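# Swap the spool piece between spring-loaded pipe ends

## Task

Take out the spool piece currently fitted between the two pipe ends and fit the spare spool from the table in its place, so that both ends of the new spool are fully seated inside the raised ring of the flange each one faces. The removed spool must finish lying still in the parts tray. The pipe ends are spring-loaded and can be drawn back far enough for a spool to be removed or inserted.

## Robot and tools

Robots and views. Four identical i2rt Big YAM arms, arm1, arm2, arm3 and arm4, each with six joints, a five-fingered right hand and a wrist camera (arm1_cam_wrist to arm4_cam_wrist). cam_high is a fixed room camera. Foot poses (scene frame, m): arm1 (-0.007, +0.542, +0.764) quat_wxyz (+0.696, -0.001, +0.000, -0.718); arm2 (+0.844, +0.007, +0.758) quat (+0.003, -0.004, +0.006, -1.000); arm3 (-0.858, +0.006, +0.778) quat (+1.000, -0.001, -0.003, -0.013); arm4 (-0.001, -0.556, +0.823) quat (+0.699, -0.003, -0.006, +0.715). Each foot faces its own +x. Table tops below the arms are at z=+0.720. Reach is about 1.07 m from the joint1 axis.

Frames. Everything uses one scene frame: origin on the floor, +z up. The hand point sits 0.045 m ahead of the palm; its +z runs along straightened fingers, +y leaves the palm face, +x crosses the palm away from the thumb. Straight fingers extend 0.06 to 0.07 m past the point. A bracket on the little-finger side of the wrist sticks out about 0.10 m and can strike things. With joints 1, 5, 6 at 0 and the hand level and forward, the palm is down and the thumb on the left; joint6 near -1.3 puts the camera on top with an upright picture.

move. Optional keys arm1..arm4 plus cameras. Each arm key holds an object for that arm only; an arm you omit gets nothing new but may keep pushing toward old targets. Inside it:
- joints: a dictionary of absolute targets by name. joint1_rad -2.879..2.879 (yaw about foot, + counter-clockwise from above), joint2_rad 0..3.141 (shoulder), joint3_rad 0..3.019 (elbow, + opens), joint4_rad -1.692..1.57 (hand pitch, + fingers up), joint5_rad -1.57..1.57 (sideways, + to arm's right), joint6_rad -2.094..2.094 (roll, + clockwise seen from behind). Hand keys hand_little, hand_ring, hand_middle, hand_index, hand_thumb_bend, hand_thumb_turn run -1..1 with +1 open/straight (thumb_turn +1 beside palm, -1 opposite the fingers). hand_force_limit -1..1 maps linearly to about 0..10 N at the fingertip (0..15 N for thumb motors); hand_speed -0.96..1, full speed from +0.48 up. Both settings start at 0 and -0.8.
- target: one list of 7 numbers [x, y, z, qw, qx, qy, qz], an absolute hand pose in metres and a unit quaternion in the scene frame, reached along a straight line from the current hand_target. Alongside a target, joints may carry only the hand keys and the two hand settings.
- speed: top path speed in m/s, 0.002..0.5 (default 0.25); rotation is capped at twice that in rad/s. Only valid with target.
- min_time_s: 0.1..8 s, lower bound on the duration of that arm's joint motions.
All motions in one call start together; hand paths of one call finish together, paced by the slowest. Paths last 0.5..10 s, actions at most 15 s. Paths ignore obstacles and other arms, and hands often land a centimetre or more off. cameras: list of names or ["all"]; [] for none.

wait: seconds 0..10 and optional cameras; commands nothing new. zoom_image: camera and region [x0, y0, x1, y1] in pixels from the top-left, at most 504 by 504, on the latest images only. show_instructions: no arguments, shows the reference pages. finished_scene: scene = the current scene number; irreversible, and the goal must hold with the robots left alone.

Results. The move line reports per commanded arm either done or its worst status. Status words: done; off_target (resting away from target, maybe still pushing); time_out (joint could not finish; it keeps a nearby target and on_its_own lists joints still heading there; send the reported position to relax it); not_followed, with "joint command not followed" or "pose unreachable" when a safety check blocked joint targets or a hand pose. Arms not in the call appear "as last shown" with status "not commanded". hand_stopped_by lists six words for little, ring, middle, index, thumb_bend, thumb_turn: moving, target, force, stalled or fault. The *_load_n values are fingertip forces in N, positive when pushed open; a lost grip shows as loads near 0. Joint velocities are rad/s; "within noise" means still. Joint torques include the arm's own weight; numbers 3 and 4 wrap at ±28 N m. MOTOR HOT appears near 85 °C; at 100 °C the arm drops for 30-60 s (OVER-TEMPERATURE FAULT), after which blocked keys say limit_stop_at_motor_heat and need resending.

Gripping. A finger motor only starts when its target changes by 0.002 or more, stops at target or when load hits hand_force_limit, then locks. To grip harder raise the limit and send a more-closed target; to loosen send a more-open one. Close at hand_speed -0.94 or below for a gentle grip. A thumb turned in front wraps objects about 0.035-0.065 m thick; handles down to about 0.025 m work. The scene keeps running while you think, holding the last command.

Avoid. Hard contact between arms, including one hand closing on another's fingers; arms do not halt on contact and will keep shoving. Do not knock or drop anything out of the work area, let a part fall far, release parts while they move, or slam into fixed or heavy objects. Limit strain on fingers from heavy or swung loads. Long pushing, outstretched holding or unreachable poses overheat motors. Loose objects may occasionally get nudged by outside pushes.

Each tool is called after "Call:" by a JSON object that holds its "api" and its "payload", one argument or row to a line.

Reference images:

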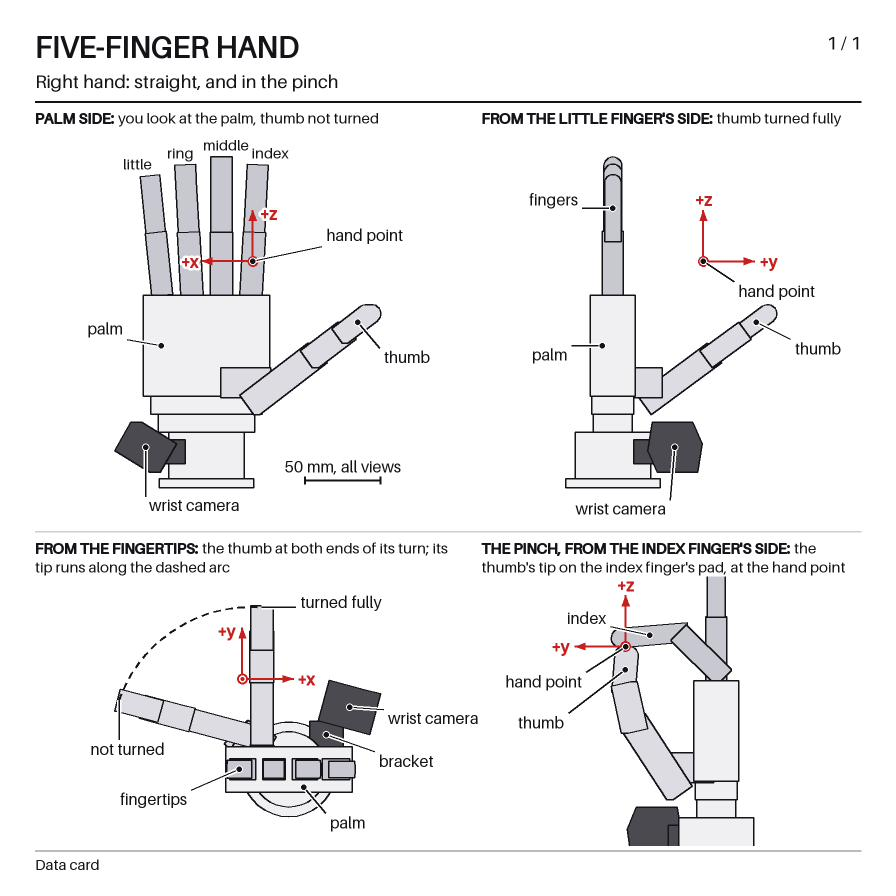

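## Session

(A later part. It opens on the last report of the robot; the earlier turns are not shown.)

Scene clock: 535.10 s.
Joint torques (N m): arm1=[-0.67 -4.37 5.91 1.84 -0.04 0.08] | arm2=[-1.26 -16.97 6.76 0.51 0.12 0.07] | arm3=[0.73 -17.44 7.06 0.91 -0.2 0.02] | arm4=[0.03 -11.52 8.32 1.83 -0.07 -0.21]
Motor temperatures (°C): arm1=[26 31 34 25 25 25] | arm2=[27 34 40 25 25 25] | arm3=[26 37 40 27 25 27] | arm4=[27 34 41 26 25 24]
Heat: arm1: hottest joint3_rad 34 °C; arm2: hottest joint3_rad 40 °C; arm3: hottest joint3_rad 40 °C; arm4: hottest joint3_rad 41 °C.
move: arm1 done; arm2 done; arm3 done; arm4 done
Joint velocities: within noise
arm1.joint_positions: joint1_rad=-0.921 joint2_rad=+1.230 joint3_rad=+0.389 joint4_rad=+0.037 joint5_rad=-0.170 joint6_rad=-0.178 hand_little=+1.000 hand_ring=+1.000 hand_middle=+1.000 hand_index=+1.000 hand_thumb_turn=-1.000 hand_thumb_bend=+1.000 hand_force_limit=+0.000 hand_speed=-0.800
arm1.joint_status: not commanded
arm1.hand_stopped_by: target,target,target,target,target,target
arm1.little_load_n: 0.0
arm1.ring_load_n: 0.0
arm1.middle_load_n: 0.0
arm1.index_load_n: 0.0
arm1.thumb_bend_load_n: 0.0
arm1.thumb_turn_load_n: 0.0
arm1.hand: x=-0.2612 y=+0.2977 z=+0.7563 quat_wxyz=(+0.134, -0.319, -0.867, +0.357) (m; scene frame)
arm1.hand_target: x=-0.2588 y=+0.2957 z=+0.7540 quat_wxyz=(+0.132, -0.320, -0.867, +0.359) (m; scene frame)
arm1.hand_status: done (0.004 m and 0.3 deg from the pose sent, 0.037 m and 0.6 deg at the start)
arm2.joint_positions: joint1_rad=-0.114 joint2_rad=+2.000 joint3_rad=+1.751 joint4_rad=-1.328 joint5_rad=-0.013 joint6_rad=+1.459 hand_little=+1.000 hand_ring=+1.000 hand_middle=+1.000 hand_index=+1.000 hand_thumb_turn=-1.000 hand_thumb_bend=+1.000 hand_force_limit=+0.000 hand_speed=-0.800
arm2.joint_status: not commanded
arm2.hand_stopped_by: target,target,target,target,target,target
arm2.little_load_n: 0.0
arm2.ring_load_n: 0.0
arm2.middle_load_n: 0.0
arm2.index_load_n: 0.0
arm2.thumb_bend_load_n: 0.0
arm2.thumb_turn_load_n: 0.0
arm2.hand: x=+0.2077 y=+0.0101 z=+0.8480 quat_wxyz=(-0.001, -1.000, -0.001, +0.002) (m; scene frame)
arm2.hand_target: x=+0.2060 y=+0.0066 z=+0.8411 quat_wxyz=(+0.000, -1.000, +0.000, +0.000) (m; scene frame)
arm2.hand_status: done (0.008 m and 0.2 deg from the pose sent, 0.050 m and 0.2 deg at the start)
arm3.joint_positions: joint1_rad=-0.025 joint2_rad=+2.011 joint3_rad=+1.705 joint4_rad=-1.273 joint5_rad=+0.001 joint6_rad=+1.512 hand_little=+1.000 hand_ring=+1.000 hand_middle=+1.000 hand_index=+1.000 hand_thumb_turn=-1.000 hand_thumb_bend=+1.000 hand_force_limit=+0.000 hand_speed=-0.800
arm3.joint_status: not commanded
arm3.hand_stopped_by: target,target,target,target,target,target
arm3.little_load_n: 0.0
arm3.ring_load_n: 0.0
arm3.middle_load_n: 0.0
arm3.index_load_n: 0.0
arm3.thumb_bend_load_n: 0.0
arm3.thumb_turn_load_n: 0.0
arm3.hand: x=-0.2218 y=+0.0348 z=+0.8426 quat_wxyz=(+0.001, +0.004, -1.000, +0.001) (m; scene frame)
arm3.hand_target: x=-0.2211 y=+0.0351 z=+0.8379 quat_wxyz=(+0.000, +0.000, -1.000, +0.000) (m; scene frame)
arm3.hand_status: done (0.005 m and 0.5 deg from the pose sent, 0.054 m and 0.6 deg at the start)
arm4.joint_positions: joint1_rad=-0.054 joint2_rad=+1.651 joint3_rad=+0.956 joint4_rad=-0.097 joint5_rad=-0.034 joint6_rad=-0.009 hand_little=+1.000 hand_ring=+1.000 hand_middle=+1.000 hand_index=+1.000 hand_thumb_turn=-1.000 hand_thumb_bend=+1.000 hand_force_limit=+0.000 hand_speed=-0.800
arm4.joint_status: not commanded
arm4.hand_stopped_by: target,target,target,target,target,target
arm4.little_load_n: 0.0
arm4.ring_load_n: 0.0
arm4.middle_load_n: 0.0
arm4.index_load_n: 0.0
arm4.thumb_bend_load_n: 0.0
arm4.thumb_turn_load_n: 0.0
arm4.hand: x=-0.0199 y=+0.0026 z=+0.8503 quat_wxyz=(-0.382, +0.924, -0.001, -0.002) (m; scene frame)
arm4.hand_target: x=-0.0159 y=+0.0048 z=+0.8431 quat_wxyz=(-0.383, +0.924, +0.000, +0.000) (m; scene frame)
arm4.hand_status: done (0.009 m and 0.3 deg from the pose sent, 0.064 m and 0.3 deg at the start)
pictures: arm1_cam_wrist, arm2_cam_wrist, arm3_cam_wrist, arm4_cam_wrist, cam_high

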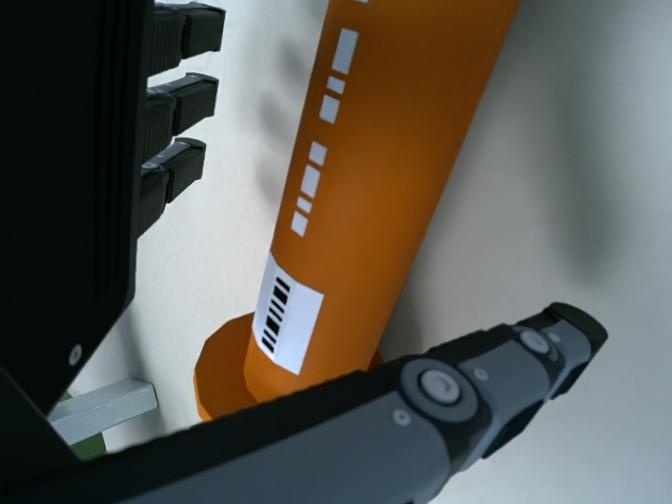

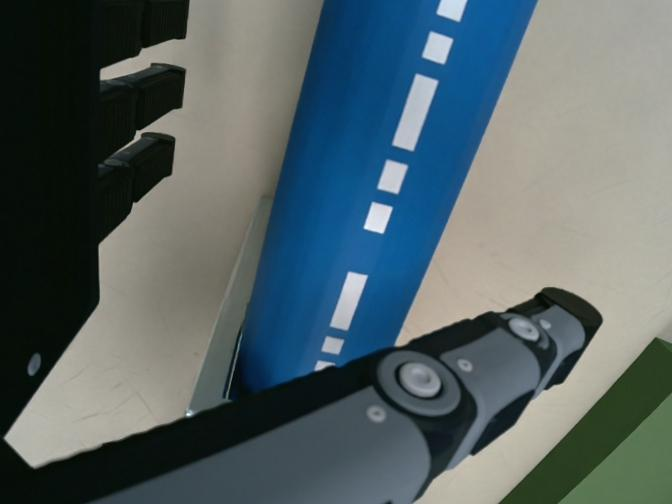

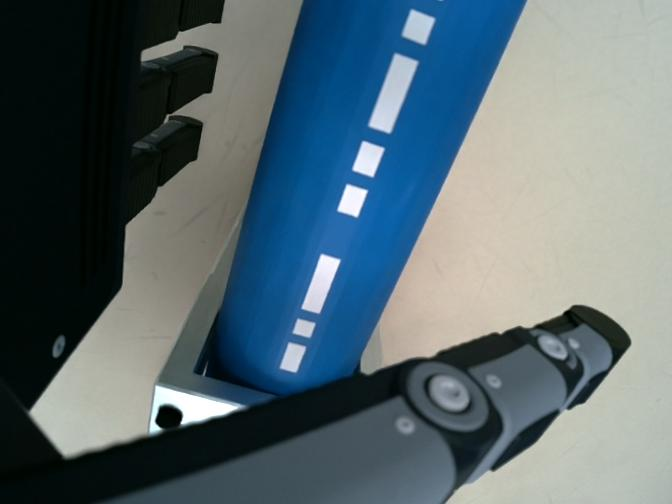

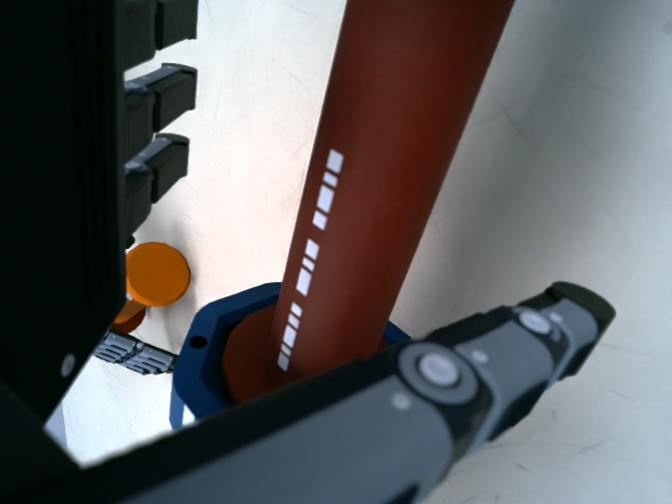

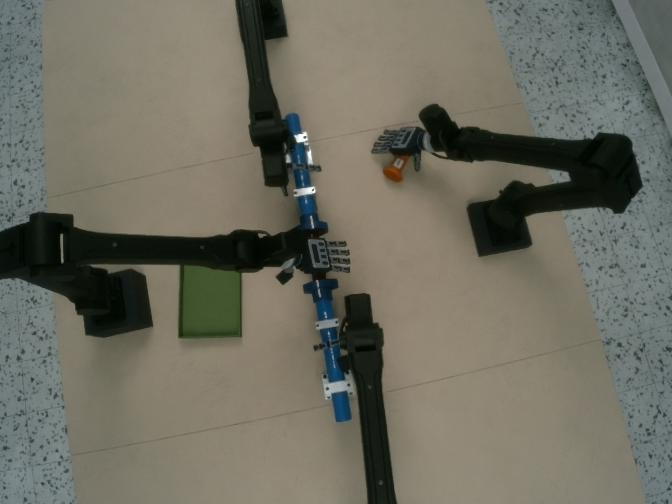

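Call:
{"api": "zoom_image", "payload": {
  "camera": "arm4_cam_wrist",
  "region": [150, 0, 600, 450]
}}

Call:
{"api": "zoom_image", "payload": {
  "camera": "arm1_cam_wrist",
  "region": [150, 0, 600, 450]
}}

Scaled by 1.120 from the camera's 672x504 image, which has a finer 960x720 frame.

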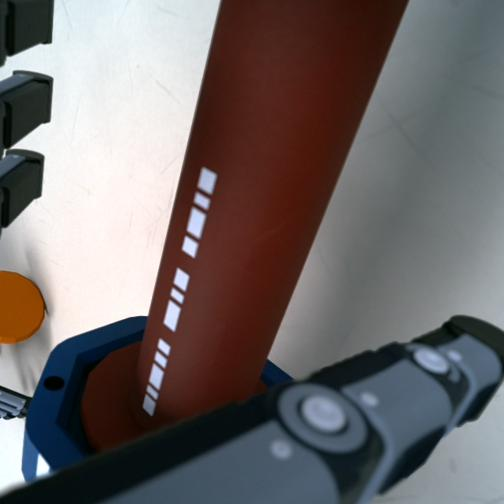

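Scaled by 1.120 from the camera's 672x504 image, which has a finer 960x720 frame.

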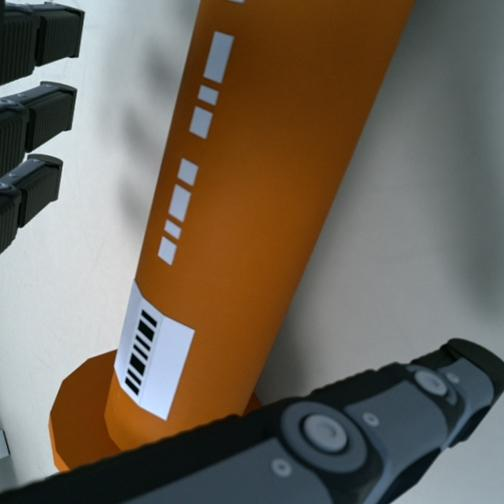

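Call:
{"api": "move", "payload": {
  "arm1": {"joints": {"hand_speed": -0.88, "hand_force_limit": 0.0, "hand_little": -1, "hand_ring": -1, "hand_middle": -1, "hand_index": -1, "hand_thumb_bend": -1}},
  "arm2": {"target": [0.206, 0.0035, 0.836, 0, 1, 0, 0], "speed": 0.05},
  "arm3": {"target": [-0.221, 0.030, 0.831, 0, 0, 1, 0], "speed": 0.05},
  "arm4": {"target": [-0.016, 0.009, 0.828, 0.3827, -0.9239, 0, 0], "speed": 0.05},
  "cameras": ["all"]
}}

Scene clock: 638.20 s.
Joint torques (N m): arm1=[-0.91 -4.19 6.02 1.74 -0.07 0.11] | arm2=[-1.26 -16.73 6.64 0.51 0.12 0.11] | arm3=[0.09 -16.85 6.93 0.92 -0.2 -0.06] | arm4=[0.03 -11.69 8.02 1.84 -0.05 -0.2]
Motor temperatures (°C): arm1=[26 31 32 25 25 25] | arm2=[27 35 39 25 25 25] | arm3=[26 37 40 27 25 27] | arm4=[27 35 38 26 25 24]
Heat: arm1: hottest joint3_rad 32 °C; arm2: hottest joint3_rad 39 °C; arm3: hottest joint3_rad 40 °C; arm4: hottest joint3_rad 38 °C.
move: arm1 off_target; arm2 moving; arm3 moving; arm4 moving
Joint velocities: within noise
arm1.joint_positions: joint1_rad=-0.921 joint2_rad=+1.231 joint3_rad=+0.388 joint4_rad=+0.038 joint5_rad=-0.169 joint6_rad=-0.177 hand_little=-0.068 hand_ring=-0.035 hand_middle=-0.034 hand_index=-0.023 hand_thumb_turn=-1.000 hand_thumb_bend=+0.484 hand_force_limit=+0.000 hand_speed=-0.880
arm1.joint_status: hand_little off_target (ended at -0.068, target -1.000); hand_ring off_target (ended at -0.035, target -1.000); hand_middle off_target (ended at -0.034, target -1.000); hand_index off_target (ended at -0.023, target -1.000); hand_thumb_bend off_target (ended at +0.484, target -1.000); the others done
arm1.hand_stopped_by: force,force,force,force,force,target
arm1.little_load_n: 4.5
arm1.ring_load_n: 0.0
arm1.middle_load_n: 1.5
arm1.index_load_n: 4.5
arm1.thumb_bend_load_n: 14.0
arm1.thumb_turn_load_n: 4.0
arm1.hand: x=-0.2609 y=+0.2982 z=+0.7556 quat_wxyz=(+0.134, -0.320, -0.867, +0.357) (m; scene frame)
arm1.hand_target: x=-0.2588 y=+0.2957 z=+0.7540 quat_wxyz=(+0.132, -0.320, -0.867, +0.359) (m; scene frame)
arm1.hand_status: not commanded
arm2.joint_positions: joint1_rad=-0.109 joint2_rad=+2.000 joint3_rad=+1.743 joint4_rad=-1.317 joint5_rad=-0.013 joint6_rad=+1.460 hand_little=+1.000 hand_ring=+1.000 hand_middle=+1.000 hand_index=+1.000 hand_thumb_turn=-1.000 hand_thumb_bend=+1.000 hand_force_limit=+0.000 hand_speed=-0.800
arm2.joint_status: not commanded
arm2.hand_stopped_by: target,target,target,target,target,target
arm2.little_load_n: 0.0
arm2.ring_load_n: 0.0
arm2.middle_load_n: 0.0
arm2.index_load_n: 0.0
arm2.thumb_bend_load_n: 0.0
arm2.thumb_turn_load_n: 0.0
arm2.hand: x=+0.2073 y=+0.0071 z=+0.8451 quat_wxyz=(-0.001, -1.000, -0.003, +0.003) (m; scene frame)
arm2.hand_target: x=+0.2061 y=+0.0036 z=+0.8361 quat_wxyz=(+0.000, -1.000, +0.000, +0.000) (m; scene frame)
arm2.hand_status: moving (0.010 m and 0.5 deg from the pose sent, 0.014 m and 0.2 deg at the start)
arm3.joint_positions: joint1_rad=-0.025 joint2_rad=+2.011 joint3_rad=+1.698 joint4_rad=-1.258 joint5_rad=+0.001 joint6_rad=+1.512 hand_little=+1.000 hand_ring=+1.000 hand_middle=+1.000 hand_index=+1.000 hand_thumb_turn=-1.000 hand_thumb_bend=+1.000 hand_force_limit=+0.000 hand_speed=-0.800
arm3.joint_status: not commanded
arm3.hand_stopped_by: target,target,target,target,target,target
arm3.little_load_n: 0.0
arm3.ring_load_n: 0.0
arm3.middle_load_n: 0.0
arm3.index_load_n: 0.0
arm3.thumb_bend_load_n: 0.0
arm3.thumb_turn_load_n: 0.0
arm3.hand: x=-0.2205 y=+0.0348 z=+0.8403 quat_wxyz=(-0.003, +0.004, -1.000, +0.001) (m; scene frame)
arm3.hand_target: x=-0.2211 y=+0.0302 z=+0.8310 quat_wxyz=(+0.000, +0.000, -1.000, +0.000) (m; scene frame)
arm3.hand_status: moving (0.010 m and 0.6 deg from the pose sent, 0.013 m and 0.5 deg at the start)
arm4.joint_positions: joint1_rad=-0.054 joint2_rad=+1.686 joint3_rad=+0.956 joint4_rad=-0.059 joint5_rad=-0.034 joint6_rad=-0.009 hand_little=+1.000 hand_ring=+1.000 hand_middle=+1.000 hand_index=+1.000 hand_thumb_turn=-1.000 hand_thumb_bend=+1.000 hand_force_limit=+0.000 hand_speed=-0.800
arm4.joint_status: not commanded
arm4.hand_stopped_by: target,target,target,target,target,target
arm4.little_load_n: -0.5
arm4.ring_load_n: 0.0
arm4.middle_load_n: 0.0
arm4.index_load_n: 0.0
arm4.thumb_bend_load_n: 0.0
arm4.thumb_turn_load_n: 0.0
arm4.hand: x=-0.0196 y=+0.0075 z=+0.8367 quat_wxyz=(-0.383, +0.924, -0.001, -0.002) (m; scene frame)
arm4.hand_target: x=-0.0159 y=+0.0087 z=+0.8281 quat_wxyz=(-0.383, +0.924, +0.000, +0.000) (m; scene frame)
arm4.hand_status: moving (0.010 m and 0.3 deg from the pose sent, 0.024 m and 0.3 deg at the start)
pictures: arm1_cam_wrist, arm2_cam_wrist, arm3_cam_wrist, arm4_cam_wrist, cam_high

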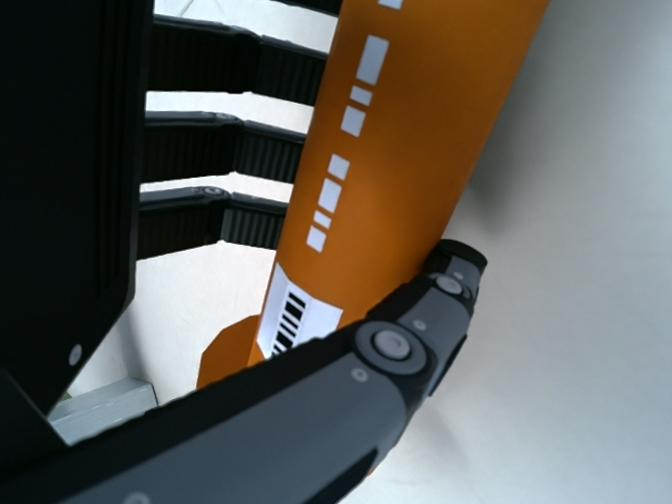

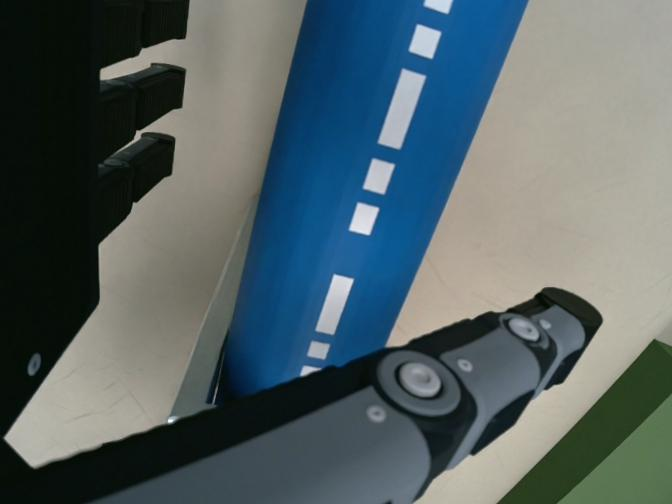

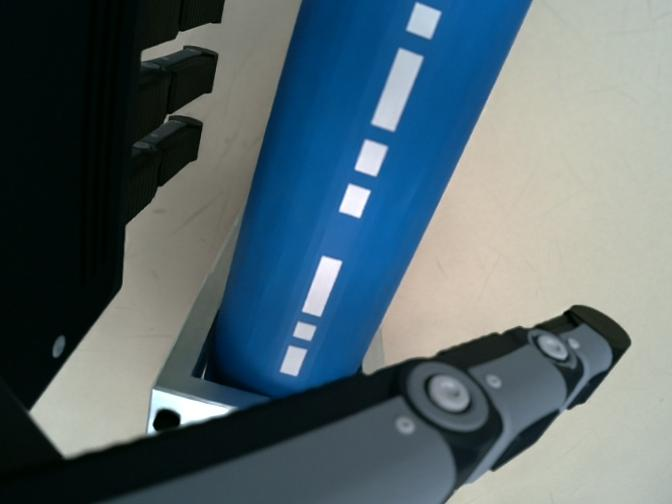

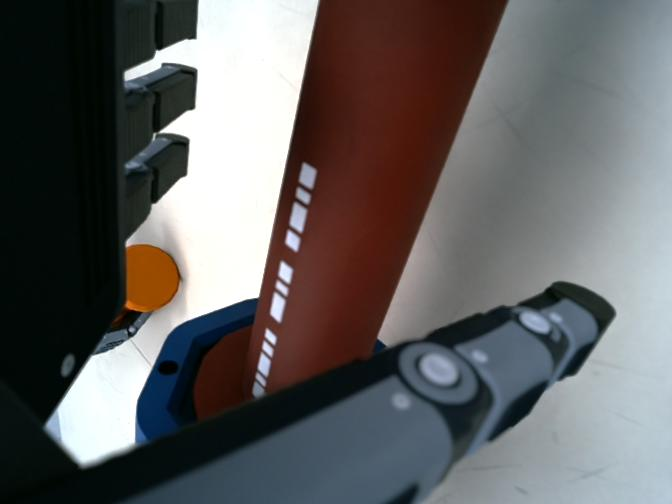

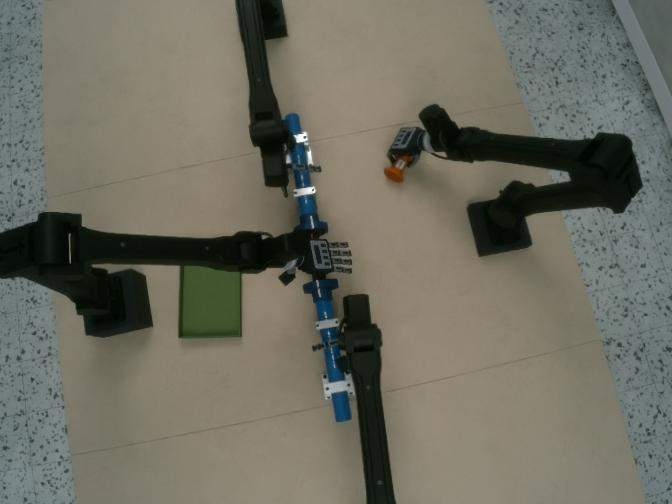

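Call:
{"api": "move", "payload": {
  "arm3": {"target": [-0.2205, 0.028, 0.823, 0, 0, 1, 0], "speed": 0.05},
  "arm4": {"target": [-0.016, 0.010, 0.817, 0.3827, -0.9239, 0, 0], "speed": 0.05},
  "arm2": {"joints": {"hand_speed": -0.88, "hand_force_limit": 0.3, "hand_little": -1, "hand_ring": -1, "hand_middle": -1, "hand_index": -1, "hand_thumb_bend": -1}},
  "cameras": ["arm2_cam_wrist", "arm3_cam_wrist", "arm4_cam_wrist"]
}}

Call:
{"api": "move", "payload": {
  "arm3": {"joints": {"hand_speed": -0.88, "hand_force_limit": 0.3, "hand_little": -1, "hand_ring": -1, "hand_middle": -1, "hand_index": -1, "hand_thumb_bend": -1}},
  "arm4": {"joints": {"hand_speed": -0.88, "hand_force_limit": 0.0, "hand_little": -1, "hand_ring": -1, "hand_middle": -1, "hand_index": -1, "hand_thumb_bend": -1}},
  "cameras": ["arm2_cam_wrist", "arm3_cam_wrist", "arm4_cam_wrist"]
}}

Scene clock: 668.60 s.
Joint torques (N m): arm1=[-0.44 -4.31 6.05 1.74 -0.05 0.09] | arm2=[-1.55 -17.14 6.64 0.43 0.05 0.11] | arm3=[0.15 -16.44 6.89 0.95 -0.2 -0.09] | arm4=[0.09 -11.81 7.83 1.84 -0.04 -0.2]
Motor temperatures (°C): arm1=[26 31 31 25 25 25] | arm2=[27 35 39 25 25 25] | arm3=[26 38 40 27 25 27] | arm4=[27 34 38 26 25 24]
Heat: arm1: hottest joint2_rad 31 °C; arm2: hottest joint3_rad 39 °C; arm3: hottest joint3_rad 40 °C; arm4: hottest joint3_rad 38 °C.
move: arm2 off_target; arm3 moving; arm4 moving
Joint velocities: within noise
arm1: as last shown
arm1.ring_load_n: 0.5
arm1.middle_load_n: 2.0
arm2.joint_positions: joint1_rad=-0.106 joint2_rad=+2.004 joint3_rad=+1.743 joint4_rad=-1.315 joint5_rad=-0.011 joint6_rad=+1.461 hand_little=-0.023 hand_ring=+0.010 hand_middle=-0.012 hand_index=-0.022 hand_thumb_turn=-1.000 hand_thumb_bend=+0.500 hand_force_limit=+0.300 hand_speed=-0.880
arm2.joint_status: hand_little off_target (ended at -0.023, target -1.000); hand_ring off_target (ended at +0.010, target -1.000); hand_middle off_target (ended at -0.012, target -1.000); hand_index off_target (ended at -0.022, target -1.000); hand_thumb_bend off_target (ended at +0.500, target -1.000); the others done
arm2.hand_stopped_by: force,force,force,force,force,target
arm2.little_load_n: 7.0
arm2.ring_load_n: 0.0
arm2.middle_load_n: 3.0
arm2.index_load_n: 6.5
arm2.thumb_bend_load_n: 14.5
arm2.thumb_turn_load_n: 2.0
arm2.hand: x=+0.2070 y=+0.0049 z=+0.8425 quat_wxyz=(+0.000, -1.000, -0.005, +0.002) (m; scene frame)
arm2.hand_target: x=+0.2062 y=+0.0036 z=+0.8361 quat_wxyz=(+0.000, -1.000, +0.000, +0.000) (m; scene frame)
arm2.hand_status: not commanded
arm3.joint_positions: joint1_rad=-0.028 joint2_rad=+2.014 joint3_rad=+1.690 joint4_rad=-1.241 joint5_rad=+0.001 joint6_rad=+1.512 hand_little=+1.000 hand_ring=+1.000 hand_middle=+1.000 hand_index=+1.000 hand_thumb_turn=-1.000 hand_thumb_bend=+1.000 hand_force_limit=+0.000 hand_speed=-0.800
arm3.joint_status: not commanded
arm3.hand_stopped_by: target,target,target,target,target,target
arm3.little_load_n: 0.0
arm3.ring_load_n: 0.0
arm3.middle_load_n: 0.0
arm3.index_load_n: 0.0
arm3.thumb_bend_load_n: 0.0
arm3.thumb_turn_load_n: 0.0
arm3.hand: x=-0.2190 y=+0.0323 z=+0.8362 quat_wxyz=(-0.006, +0.002, -1.000, +0.001) (m; scene frame)
arm3.hand_target: x=-0.2207 y=+0.0280 z=+0.8233 quat_wxyz=(+0.000, +0.000, -1.000, +0.000) (m; scene frame)
arm3.hand_status: moving (0.014 m and 0.8 deg from the pose sent, 0.019 m and 0.6 deg at the start)
arm4.joint_positions: joint1_rad=-0.054 joint2_rad=+1.709 joint3_rad=+0.951 joint4_rad=-0.030 joint5_rad=-0.034 joint6_rad=-0.009 hand_little=+1.000 hand_ring=+1.000 hand_middle=+1.000 hand_index=+1.000 hand_thumb_turn=-1.000 hand_thumb_bend=+1.000 hand_force_limit=+0.000 hand_speed=-0.800
arm4.joint_status: not commanded
arm4.hand_stopped_by: target,target,target,target,target,target
arm4.little_load_n: 0.0
arm4.ring_load_n: 0.0
arm4.middle_load_n: 0.0
arm4.index_load_n: 0.0
arm4.thumb_bend_load_n: 0.0
arm4.thumb_turn_load_n: 0.0
arm4.hand: x=-0.0194 y=+0.0092 z=+0.8267 quat_wxyz=(-0.384, +0.923, -0.001, -0.002) (m; scene frame)
arm4.hand_target: x=-0.0159 y=+0.0097 z=+0.8172 quat_wxyz=(-0.383, +0.924, +0.000, +0.000) (m; scene frame)
arm4.hand_status: moving (0.010 m and 0.3 deg from the pose sent, 0.020 m and 0.3 deg at the start)
pictures: arm2_cam_wrist, arm3_cam_wrist, arm4_cam_wrist

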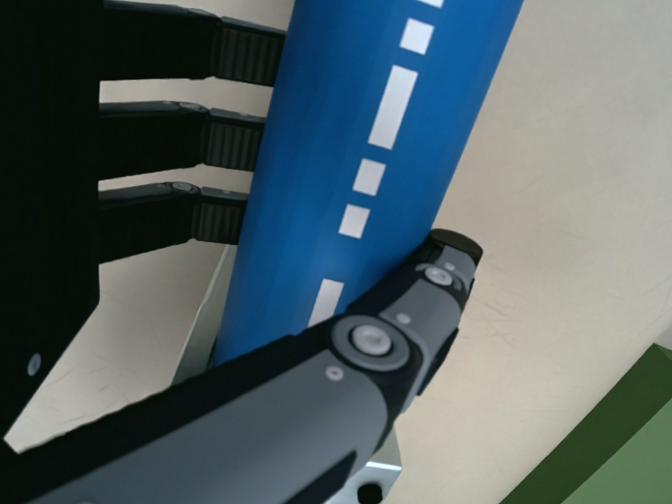

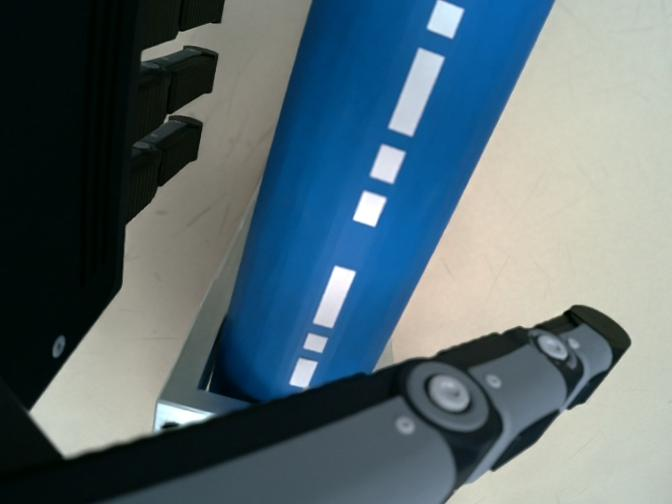

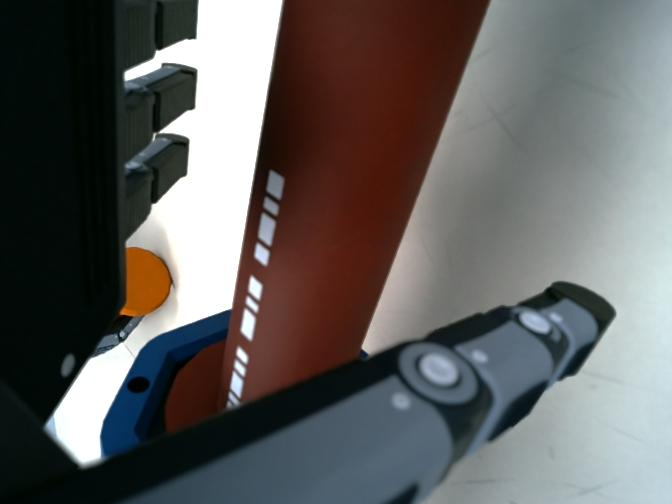

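Scene clock: 676.83 s.
Joint torques (N m): arm1=[-0.44 -4.6 6 1.62 -0.04 0.1] | arm2=[-1.55 -17.14 6.63 0.43 0.05 0.11] | arm3=[0.15 -17.08 7.01 0.58 -0.14 -0.01] | arm4=[0.03 -12.63 7.76 1.36 0.06 -0.12]
Motor temperatures (°C): arm1=[26 31 31 25 25 25] | arm2=[27 36 39 25 25 25] | arm3=[26 39 40 27 25 27] | arm4=[27 34 37 25 25 24]
Heat: arm1: hottest joint2_rad 31 °C; arm2: hottest joint3_rad 39 °C; arm3: hottest joint3_rad 40 °C; arm4: hottest joint3_rad 37 °C.
move: arm3 off_target; arm4 off_target
Joint velocities: within noise
arm1, arm2: as last shown
arm1.little_load_n: 4.0
arm1.index_load_n: 4.0
arm2.joint_positions: joint1_rad=-0.105 joint2_rad=+2.004 joint3_rad=+1.743 joint4_rad=-1.315 joint5_rad=-0.011 joint6_rad=+1.461 hand_little=-0.023 hand_ring=+0.010 hand_middle=-0.012 hand_index=-0.022 hand_thumb_turn=-1.000 hand_thumb_bend=+0.500 hand_force_limit=+0.300 hand_speed=-0.880
arm2.thumb_turn_load_n: 2.5
arm2.hand: x=+0.2070 y=+0.0045 z=+0.8425 quat_wxyz=(+0.000, -1.000, -0.005, +0.002) (m; scene frame)
arm2.hand_target: x=+0.2062 y=+0.0034 z=+0.8361 quat_wxyz=(+0.000, -1.000, +0.000, +0.000) (m; scene frame)
arm3.joint_positions: joint1_rad=-0.029 joint2_rad=+2.021 joint3_rad=+1.688 joint4_rad=-1.233 joint5_rad=-0.001 joint6_rad=+1.503 hand_little=-0.102 hand_ring=-0.091 hand_middle=-0.069 hand_index=-0.035 hand_thumb_turn=-1.000 hand_thumb_bend=+0.473 hand_force_limit=+0.300 hand_speed=-0.880
arm3.joint_status: hand_little off_target (ended at -0.102, target -1.000); hand_ring off_target (ended at -0.091, target -1.000); hand_middle off_target (ended at -0.069, target -1.000); hand_index off_target (ended at -0.035, target -1.000); hand_thumb_bend off_target (ended at +0.473, target -1.000); the others done
arm3.hand_stopped_by: force,force,force,force,force,target
arm3.little_load_n: 6.0
arm3.ring_load_n: 3.5
arm3.middle_load_n: 0.0
arm3.index_load_n: 0.0
arm3.thumb_bend_load_n: 7.5
arm3.thumb_turn_load_n: 2.0
arm3.hand: x=-0.2189 y=+0.0325 z=+0.8310 quat_wxyz=(-0.005, +0.006, -1.000, +0.000) (m; scene frame)
arm3.hand_target: x=-0.2207 y=+0.0280 z=+0.8232 quat_wxyz=(+0.000, +0.000, -1.000, +0.000) (m; scene frame)
arm3.hand_status: not commanded
arm4.joint_positions: joint1_rad=-0.054 joint2_rad=+1.718 joint3_rad=+0.951 joint4_rad=-0.017 joint5_rad=-0.036 joint6_rad=-0.019 hand_little=-0.157 hand_ring=-0.135 hand_middle=-0.124 hand_index=-0.102 hand_thumb_turn=-1.000 hand_thumb_bend=+0.425 hand_force_limit=+0.000 hand_speed=-0.880
arm4.joint_status: hand_little off_target (ended at -0.157, target -1.000); hand_ring off_target (ended at -0.135, target -1.000); hand_middle off_target (ended at -0.124, target -1.000); hand_index off_target (ended at -0.102, target -1.000); hand_thumb_bend off_target (ended at +0.425, target -1.000); the others done
arm4.hand_stopped_by: force,force,force,force,force,target
arm4.little_load_n: 7.0
arm4.ring_load_n: 1.5
arm4.middle_load_n: 0.5
arm4.index_load_n: 0.0
arm4.thumb_bend_load_n: 4.0
arm4.thumb_turn_load_n: 2.0
arm4.hand: x=-0.0192 y=+0.0108 z=+0.8235 quat_wxyz=(-0.386, +0.923, +0.003, -0.001) (m; scene frame)
arm4.hand_target: x=-0.0159 y=+0.0097 z=+0.8171 quat_wxyz=(-0.383, +0.924, +0.000, +0.000) (m; scene frame)
arm4.hand_status: not commanded
pictures: arm2_cam_wrist, arm3_cam_wrist, arm4_cam_wrist

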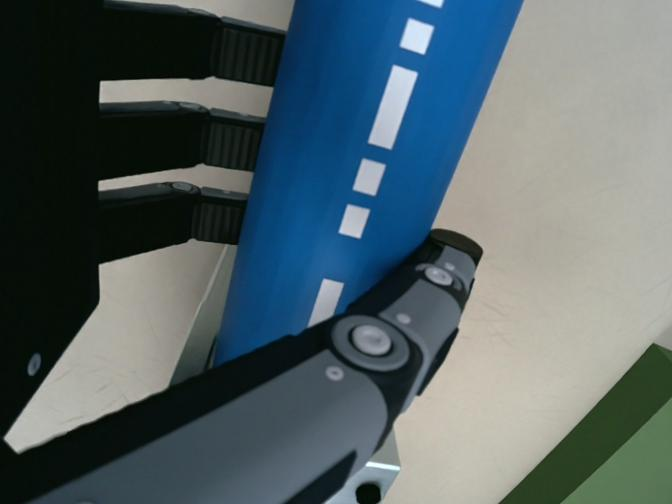

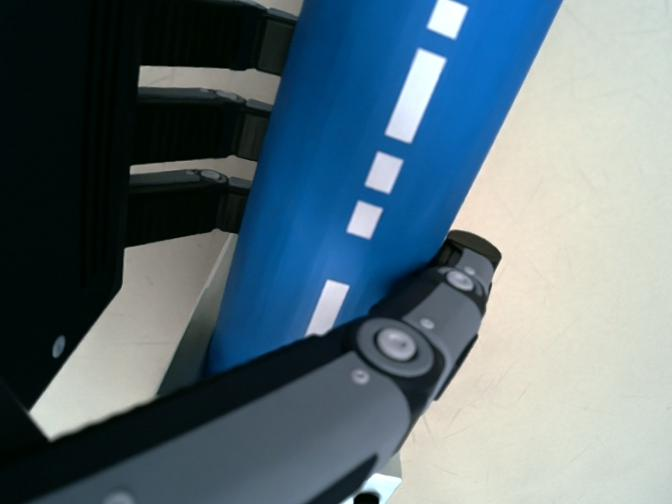

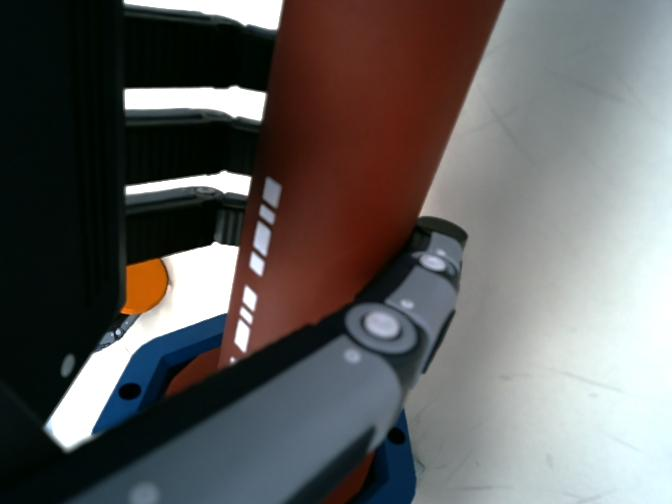

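Call:
{"api": "move", "payload": {
  "arm1": {"joints": {"hand_force_limit": 0.1, "hand_little": -0.98, "hand_ring": -0.98, "hand_middle": -0.98, "hand_index": -0.98, "hand_thumb_bend": -0.98}},
  "arm2": {"joints": {"hand_force_limit": 0.7, "hand_little": -0.98, "hand_ring": -0.98, "hand_middle": -0.98, "hand_index": -0.98, "hand_thumb_bend": -0.98}},
  "arm3": {"joints": {"hand_force_limit": 0.7, "hand_little": -0.98, "hand_ring": -0.98, "hand_middle": -0.98, "hand_index": -0.98, "hand_thumb_bend": -0.98}},
  "arm4": {"joints": {"hand_force_limit": 0.1, "hand_little": -0.98, "hand_ring": -0.98, "hand_middle": -0.98, "hand_index": -0.98, "hand_thumb_bend": -0.98}},
  "cameras": ["cam_high"]
}}

Scene clock: 690.83 s.
Joint torques (N m): arm1=[-0.79 -4.13 6 1.81 -0.06 0.06] | arm2=[-1.9 -17.32 6.89 0.29 0.07 0.11] | arm3=[0.09 -17.49 7.15 0.55 0 0.01] | arm4=[0.03 -12.86 7.75 1.31 0.06 -0.16]
Motor temperatures (°C): arm1=[26 31 31 25 25 25] | arm2=[27 36 39 25 25 25] | arm3=[26 39 40 27 25 27] | arm4=[27 34 37 25 25 24]
Heat: arm1: hottest joint2_rad 31 °C; arm2: hottest joint3_rad 39 °C; arm3: hottest joint3_rad 40 °C; arm4: hottest joint3_rad 37 °C.
move: arm1 off_target; arm2 off_target; arm3 off_target; arm4 off_target
Joint velocities: within noise
arm1.joint_positions: joint1_rad=-0.921 joint2_rad=+1.231 joint3_rad=+0.387 joint4_rad=+0.038 joint5_rad=-0.169 joint6_rad=-0.176 hand_little=-0.089 hand_ring=-0.066 hand_middle=-0.054 hand_index=-0.033 hand_thumb_turn=-1.000 hand_thumb_bend=+0.485 hand_force_limit=+0.100 hand_speed=-0.880
arm1.joint_status: hand_little off_target (ended at -0.089, target -0.980); hand_ring off_target (ended at -0.066, target -0.980); hand_middle off_target (ended at -0.054, target -0.980); hand_index off_target (ended at -0.033, target -0.980); hand_thumb_bend off_target (ended at +0.485, target -0.980); the others done
arm1.hand_stopped_by: force,force,force,force,force,target
arm1.little_load_n: 3.0
arm1.ring_load_n: 6.0
arm1.middle_load_n: 7.0
arm1.index_load_n: 3.0
arm1.thumb_bend_load_n: 21.0
arm1.thumb_turn_load_n: 6.5
arm1.hand: x=-0.2607 y=+0.2982 z=+0.7555 quat_wxyz=(+0.134, -0.321, -0.867, +0.357) (m; scene frame)
arm1.hand_target: x=-0.2588 y=+0.2957 z=+0.7540 quat_wxyz=(+0.132, -0.320, -0.867, +0.359) (m; scene frame)
arm1.hand_status: not commanded
arm2.joint_positions: joint1_rad=-0.101 joint2_rad=+2.007 joint3_rad=+1.739 joint4_rad=-1.311 joint5_rad=-0.012 joint6_rad=+1.461 hand_little=-0.044 hand_ring=-0.053 hand_middle=-0.053 hand_index=-0.053 hand_thumb_turn=-1.000 hand_thumb_bend=+0.500 hand_force_limit=+0.700 hand_speed=-0.880
arm2.joint_status: hand_little off_target (ended at -0.044, target -0.980); hand_ring off_target (ended at -0.053, target -0.980); hand_middle off_target (ended at -0.053, target -0.980); hand_index off_target (ended at -0.053, target -0.980); hand_thumb_bend off_target (ended at +0.500, target -0.980); the others done
arm2.hand_stopped_by: force,force,force,force,force,target
arm2.little_load_n: 1.0
arm2.ring_load_n: 7.0
arm2.middle_load_n: 2.0
arm2.index_load_n: 0.0
arm2.thumb_bend_load_n: 8.5
arm2.thumb_turn_load_n: 2.0
arm2.hand: x=+0.2076 y=+0.0019 z=+0.8394 quat_wxyz=(+0.000, -1.000, -0.007, +0.001) (m; scene frame)
arm2.hand_target: x=+0.2062 y=+0.0035 z=+0.8360 quat_wxyz=(+0.000, -1.000, +0.000, +0.000) (m; scene frame)
arm2.hand_status: not commanded
arm3.joint_positions: joint1_rad=-0.028 joint2_rad=+2.025 joint3_rad=+1.686 joint4_rad=-1.232 joint5_rad=-0.004 joint6_rad=+1.501 hand_little=-0.133 hand_ring=-0.143 hand_middle=-0.143 hand_index=-0.143 hand_thumb_turn=-1.000 hand_thumb_bend=+0.463 hand_force_limit=+0.700 hand_speed=-0.880
arm3.joint_status: hand_little off_target (ended at -0.133, target -0.980); hand_ring off_target (ended at -0.143, target -0.980); hand_middle off_target (ended at -0.143, target -0.980); hand_index off_target (ended at -0.143, target -0.980); hand_thumb_bend off_target (ended at +0.463, target -0.980); the others done
arm3.hand_stopped_by: force,force,force,force,force,target
arm3.little_load_n: 0.5
arm3.ring_load_n: 3.0
arm3.middle_load_n: 3.0
arm3.index_load_n: 8.0
arm3.thumb_bend_load_n: 13.0
arm3.thumb_turn_load_n: 1.0
arm3.hand: x=-0.2200 y=+0.0337 z=+0.8279 quat_wxyz=(-0.003, +0.008, -1.000, -0.001) (m; scene frame)
arm3.hand_target: x=-0.2207 y=+0.0280 z=+0.8232 quat_wxyz=(+0.000, +0.000, -1.000, +0.000) (m; scene frame)
arm3.hand_status: not commanded
arm4.joint_positions: joint1_rad=-0.054 joint2_rad=+1.720 joint3_rad=+0.951 joint4_rad=-0.015 joint5_rad=-0.036 joint6_rad=-0.014 hand_little=-0.158 hand_ring=-0.156 hand_middle=-0.154 hand_index=-0.144 hand_thumb_turn=-1.000 hand_thumb_bend=+0.419 hand_force_limit=+0.100 hand_speed=-0.880
arm4.joint_status: hand_little off_target (ended at -0.158, target -0.980); hand_ring off_target (ended at -0.156, target -0.980); hand_middle off_target (ended at -0.154, target -0.980); hand_index off_target (ended at -0.144, target -0.980); hand_thumb_bend off_target (ended at +0.419, target -0.980); the others done
arm4.hand_stopped_by: force,force,force,force,force,target
arm4.little_load_n: 0.0
arm4.ring_load_n: 0.0
arm4.middle_load_n: 2.0
arm4.index_load_n: 5.5
arm4.thumb_bend_load_n: 5.5
arm4.thumb_turn_load_n: 1.0
arm4.hand: x=-0.0194 y=+0.0109 z=+0.8224 quat_wxyz=(-0.385, +0.923, +0.002, -0.002) (m; scene frame)
arm4.hand_target: x=-0.0159 y=+0.0097 z=+0.8171 quat_wxyz=(-0.383, +0.924, +0.000, +0.000) (m; scene frame)
arm4.hand_status: not commanded
pictures: cam_high

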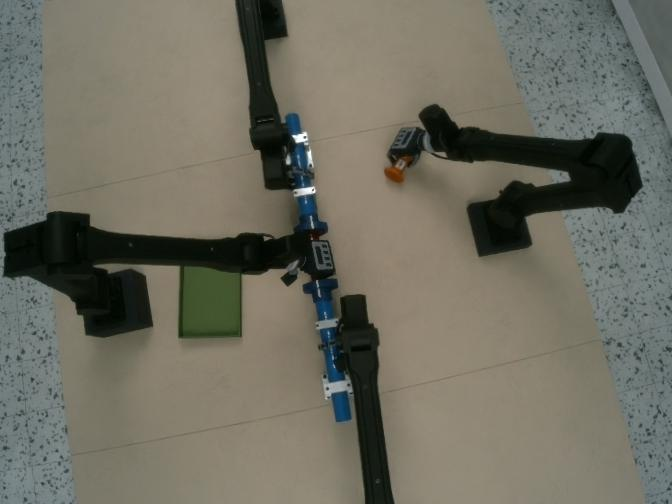

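Call:
{"api": "move", "payload": {
  "arm2": {"target": [0.231, 0.002, 0.836, 0, 1, 0, 0], "speed": 0.03},
  "arm3": {"target": [-0.245, 0.031, 0.824, 0, 0, 1, 0], "speed": 0.03},
  "arm1": {"target": [-0.2588, 0.2955, 0.80, -0.1324, 0.3197, 0.8668, -0.359], "speed": 0.04},
  "cameras": ["all"]
}}

Scene clock: 702.53 s.
Joint torques (N m): arm1=[-0.79 -5.19 11.74 1.03 -0.1 0.07] | arm2=[-2.26 -18.78 5.89 0.28 0.38 0.02] | arm3=[0.15 -17.96 6.15 0.53 0.3 -0.15] | arm4=[0.09 -12.86 7.75 1.31 0.06 -0.16]
Motor temperatures (°C): arm1=[26 31 31 25 25 25] | arm2=[27 35 39 25 25 25] | arm3=[26 39 40 26 25 27] | arm4=[27 35 37 25 25 24]
Heat: arm1: hottest joint2_rad 31 °C; arm2: hottest joint3_rad 39 °C; arm3: hottest joint3_rad 40 °C; arm4: hottest joint3_rad 37 °C.
move: arm1 off_target; arm2 done; arm3 done
Joint velocities: within noise
arm1.joint_positions: joint1_rad=-0.921 joint2_rad=+1.100 joint3_rad=+0.387 joint4_rad=-0.160 joint5_rad=-0.169 joint6_rad=-0.176 hand_little=-0.089 hand_ring=-0.066 hand_middle=-0.054 hand_index=-0.032 hand_thumb_turn=-1.000 hand_thumb_bend=+0.485 hand_force_limit=+0.100 hand_speed=-0.880
arm1.joint_status: not commanded
arm1.hand_stopped_by: force,force,force,force,force,target
arm1.little_load_n: 2.5
arm1.ring_load_n: 6.0
arm1.middle_load_n: 7.0
arm1.index_load_n: 4.0
arm1.thumb_bend_load_n: 21.0
arm1.thumb_turn_load_n: 7.5
arm1.hand: x=-0.2360 y=+0.3156 z=+0.7709 quat_wxyz=(+0.116, -0.327, -0.878, +0.330) (m; scene frame)
arm1.hand_target: x=-0.2574 y=+0.2965 z=+0.8005 quat_wxyz=(+0.132, -0.320, -0.867, +0.359) (m; scene frame)
arm1.hand_status: off_target (0.042 m and 4.1 deg from the pose sent, 0.045 m and 0.3 deg at the start)
arm2.joint_positions: joint1_rad=-0.098 joint2_rad=+1.967 joint3_rad=+1.650 joint4_rad=-1.274 joint5_rad=-0.019 joint6_rad=+1.467 hand_little=-0.044 hand_ring=-0.054 hand_middle=-0.053 hand_index=-0.053 hand_thumb_turn=-1.000 hand_thumb_bend=+0.496 hand_force_limit=+0.700 hand_speed=-0.880
arm2.joint_status: not commanded
arm2.hand_stopped_by: force,force,force,force,force,target
arm2.little_load_n: 0.0
arm2.ring_load_n: 0.0
arm2.middle_load_n: 0.0
arm2.index_load_n: 0.0
arm2.thumb_bend_load_n: 1.0
arm2.thumb_turn_load_n: 1.0
arm2.hand: x=+0.2285 y=-0.0033 z=+0.8295 quat_wxyz=(-0.005, -1.000, -0.006, -0.006) (m; scene frame)
arm2.hand_target: x=+0.2309 y=+0.0019 z=+0.8359 quat_wxyz=(+0.000, -1.000, +0.000, +0.000) (m; scene frame)
arm2.hand_status: done (0.009 m and 1.0 deg from the pose sent, 0.024 m and 0.8 deg at the start)
arm3.joint_positions: joint1_rad=-0.027 joint2_rad=+1.979 joint3_rad=+1.602 joint4_rad=-1.197 joint5_rad=-0.011 joint6_rad=+1.522 hand_little=-0.133 hand_ring=-0.143 hand_middle=-0.144 hand_index=-0.144 hand_thumb_turn=-1.000 hand_thumb_bend=+0.460 hand_force_limit=+0.700 hand_speed=-0.880
arm3.joint_status: not commanded
arm3.hand_stopped_by: force,force,force,force,force,target
arm3.little_load_n: 0.5
arm3.ring_load_n: 0.0
arm3.middle_load_n: 0.0
arm3.index_load_n: 0.0
arm3.thumb_bend_load_n: 1.0
arm3.thumb_turn_load_n: 1.0
arm3.hand: x=-0.2390 y=+0.0365 z=+0.8250 quat_wxyz=(-0.002, -0.002, -1.000, -0.005) (m; scene frame)
arm3.hand_target: x=-0.2450 y=+0.0311 z=+0.8239 quat_wxyz=(+0.000, +0.000, -1.000, +0.000) (m; scene frame)
arm3.hand_status: done (0.008 m and 0.6 deg from the pose sent, 0.025 m and 1.0 deg at the start)
arm4: as last shown
arm4.middle_load_n: 2.5
pictures: arm1_cam_wrist, arm2_cam_wrist, arm3_cam_wrist, arm4_cam_wrist, cam_high

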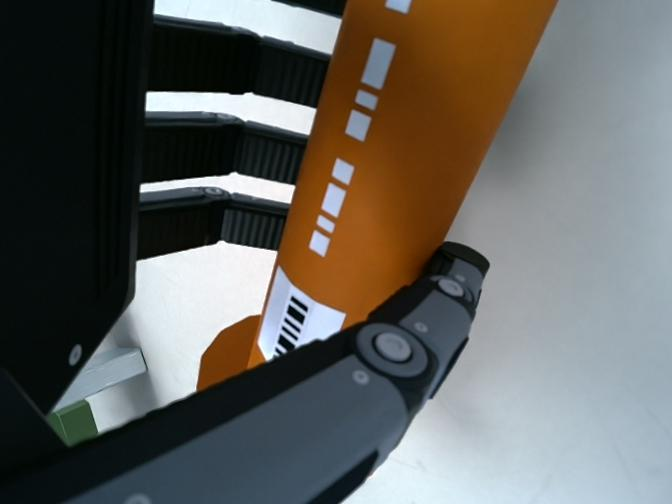

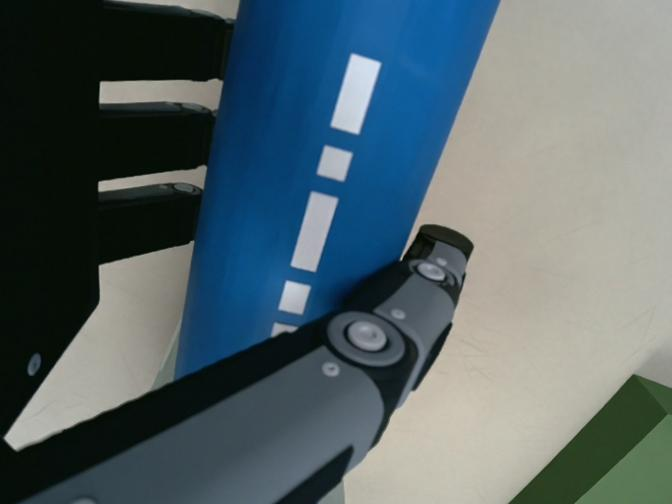

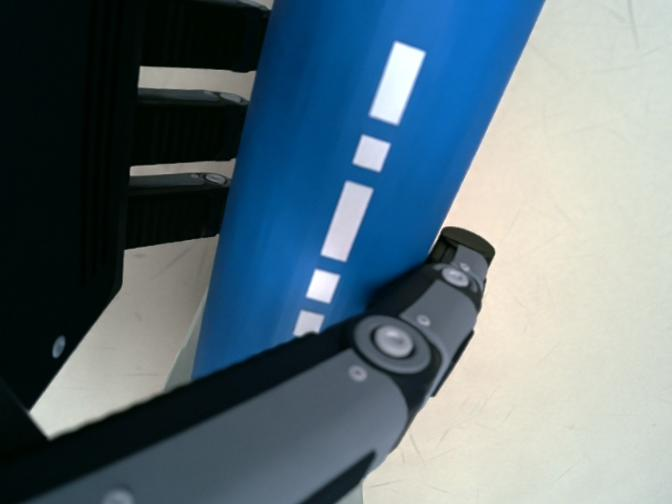

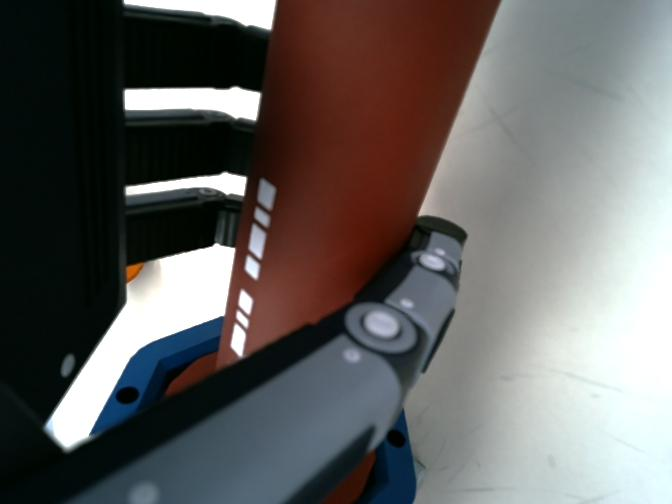

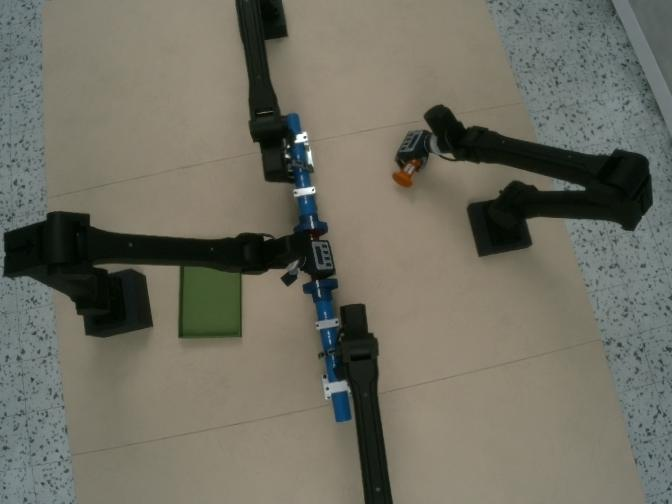

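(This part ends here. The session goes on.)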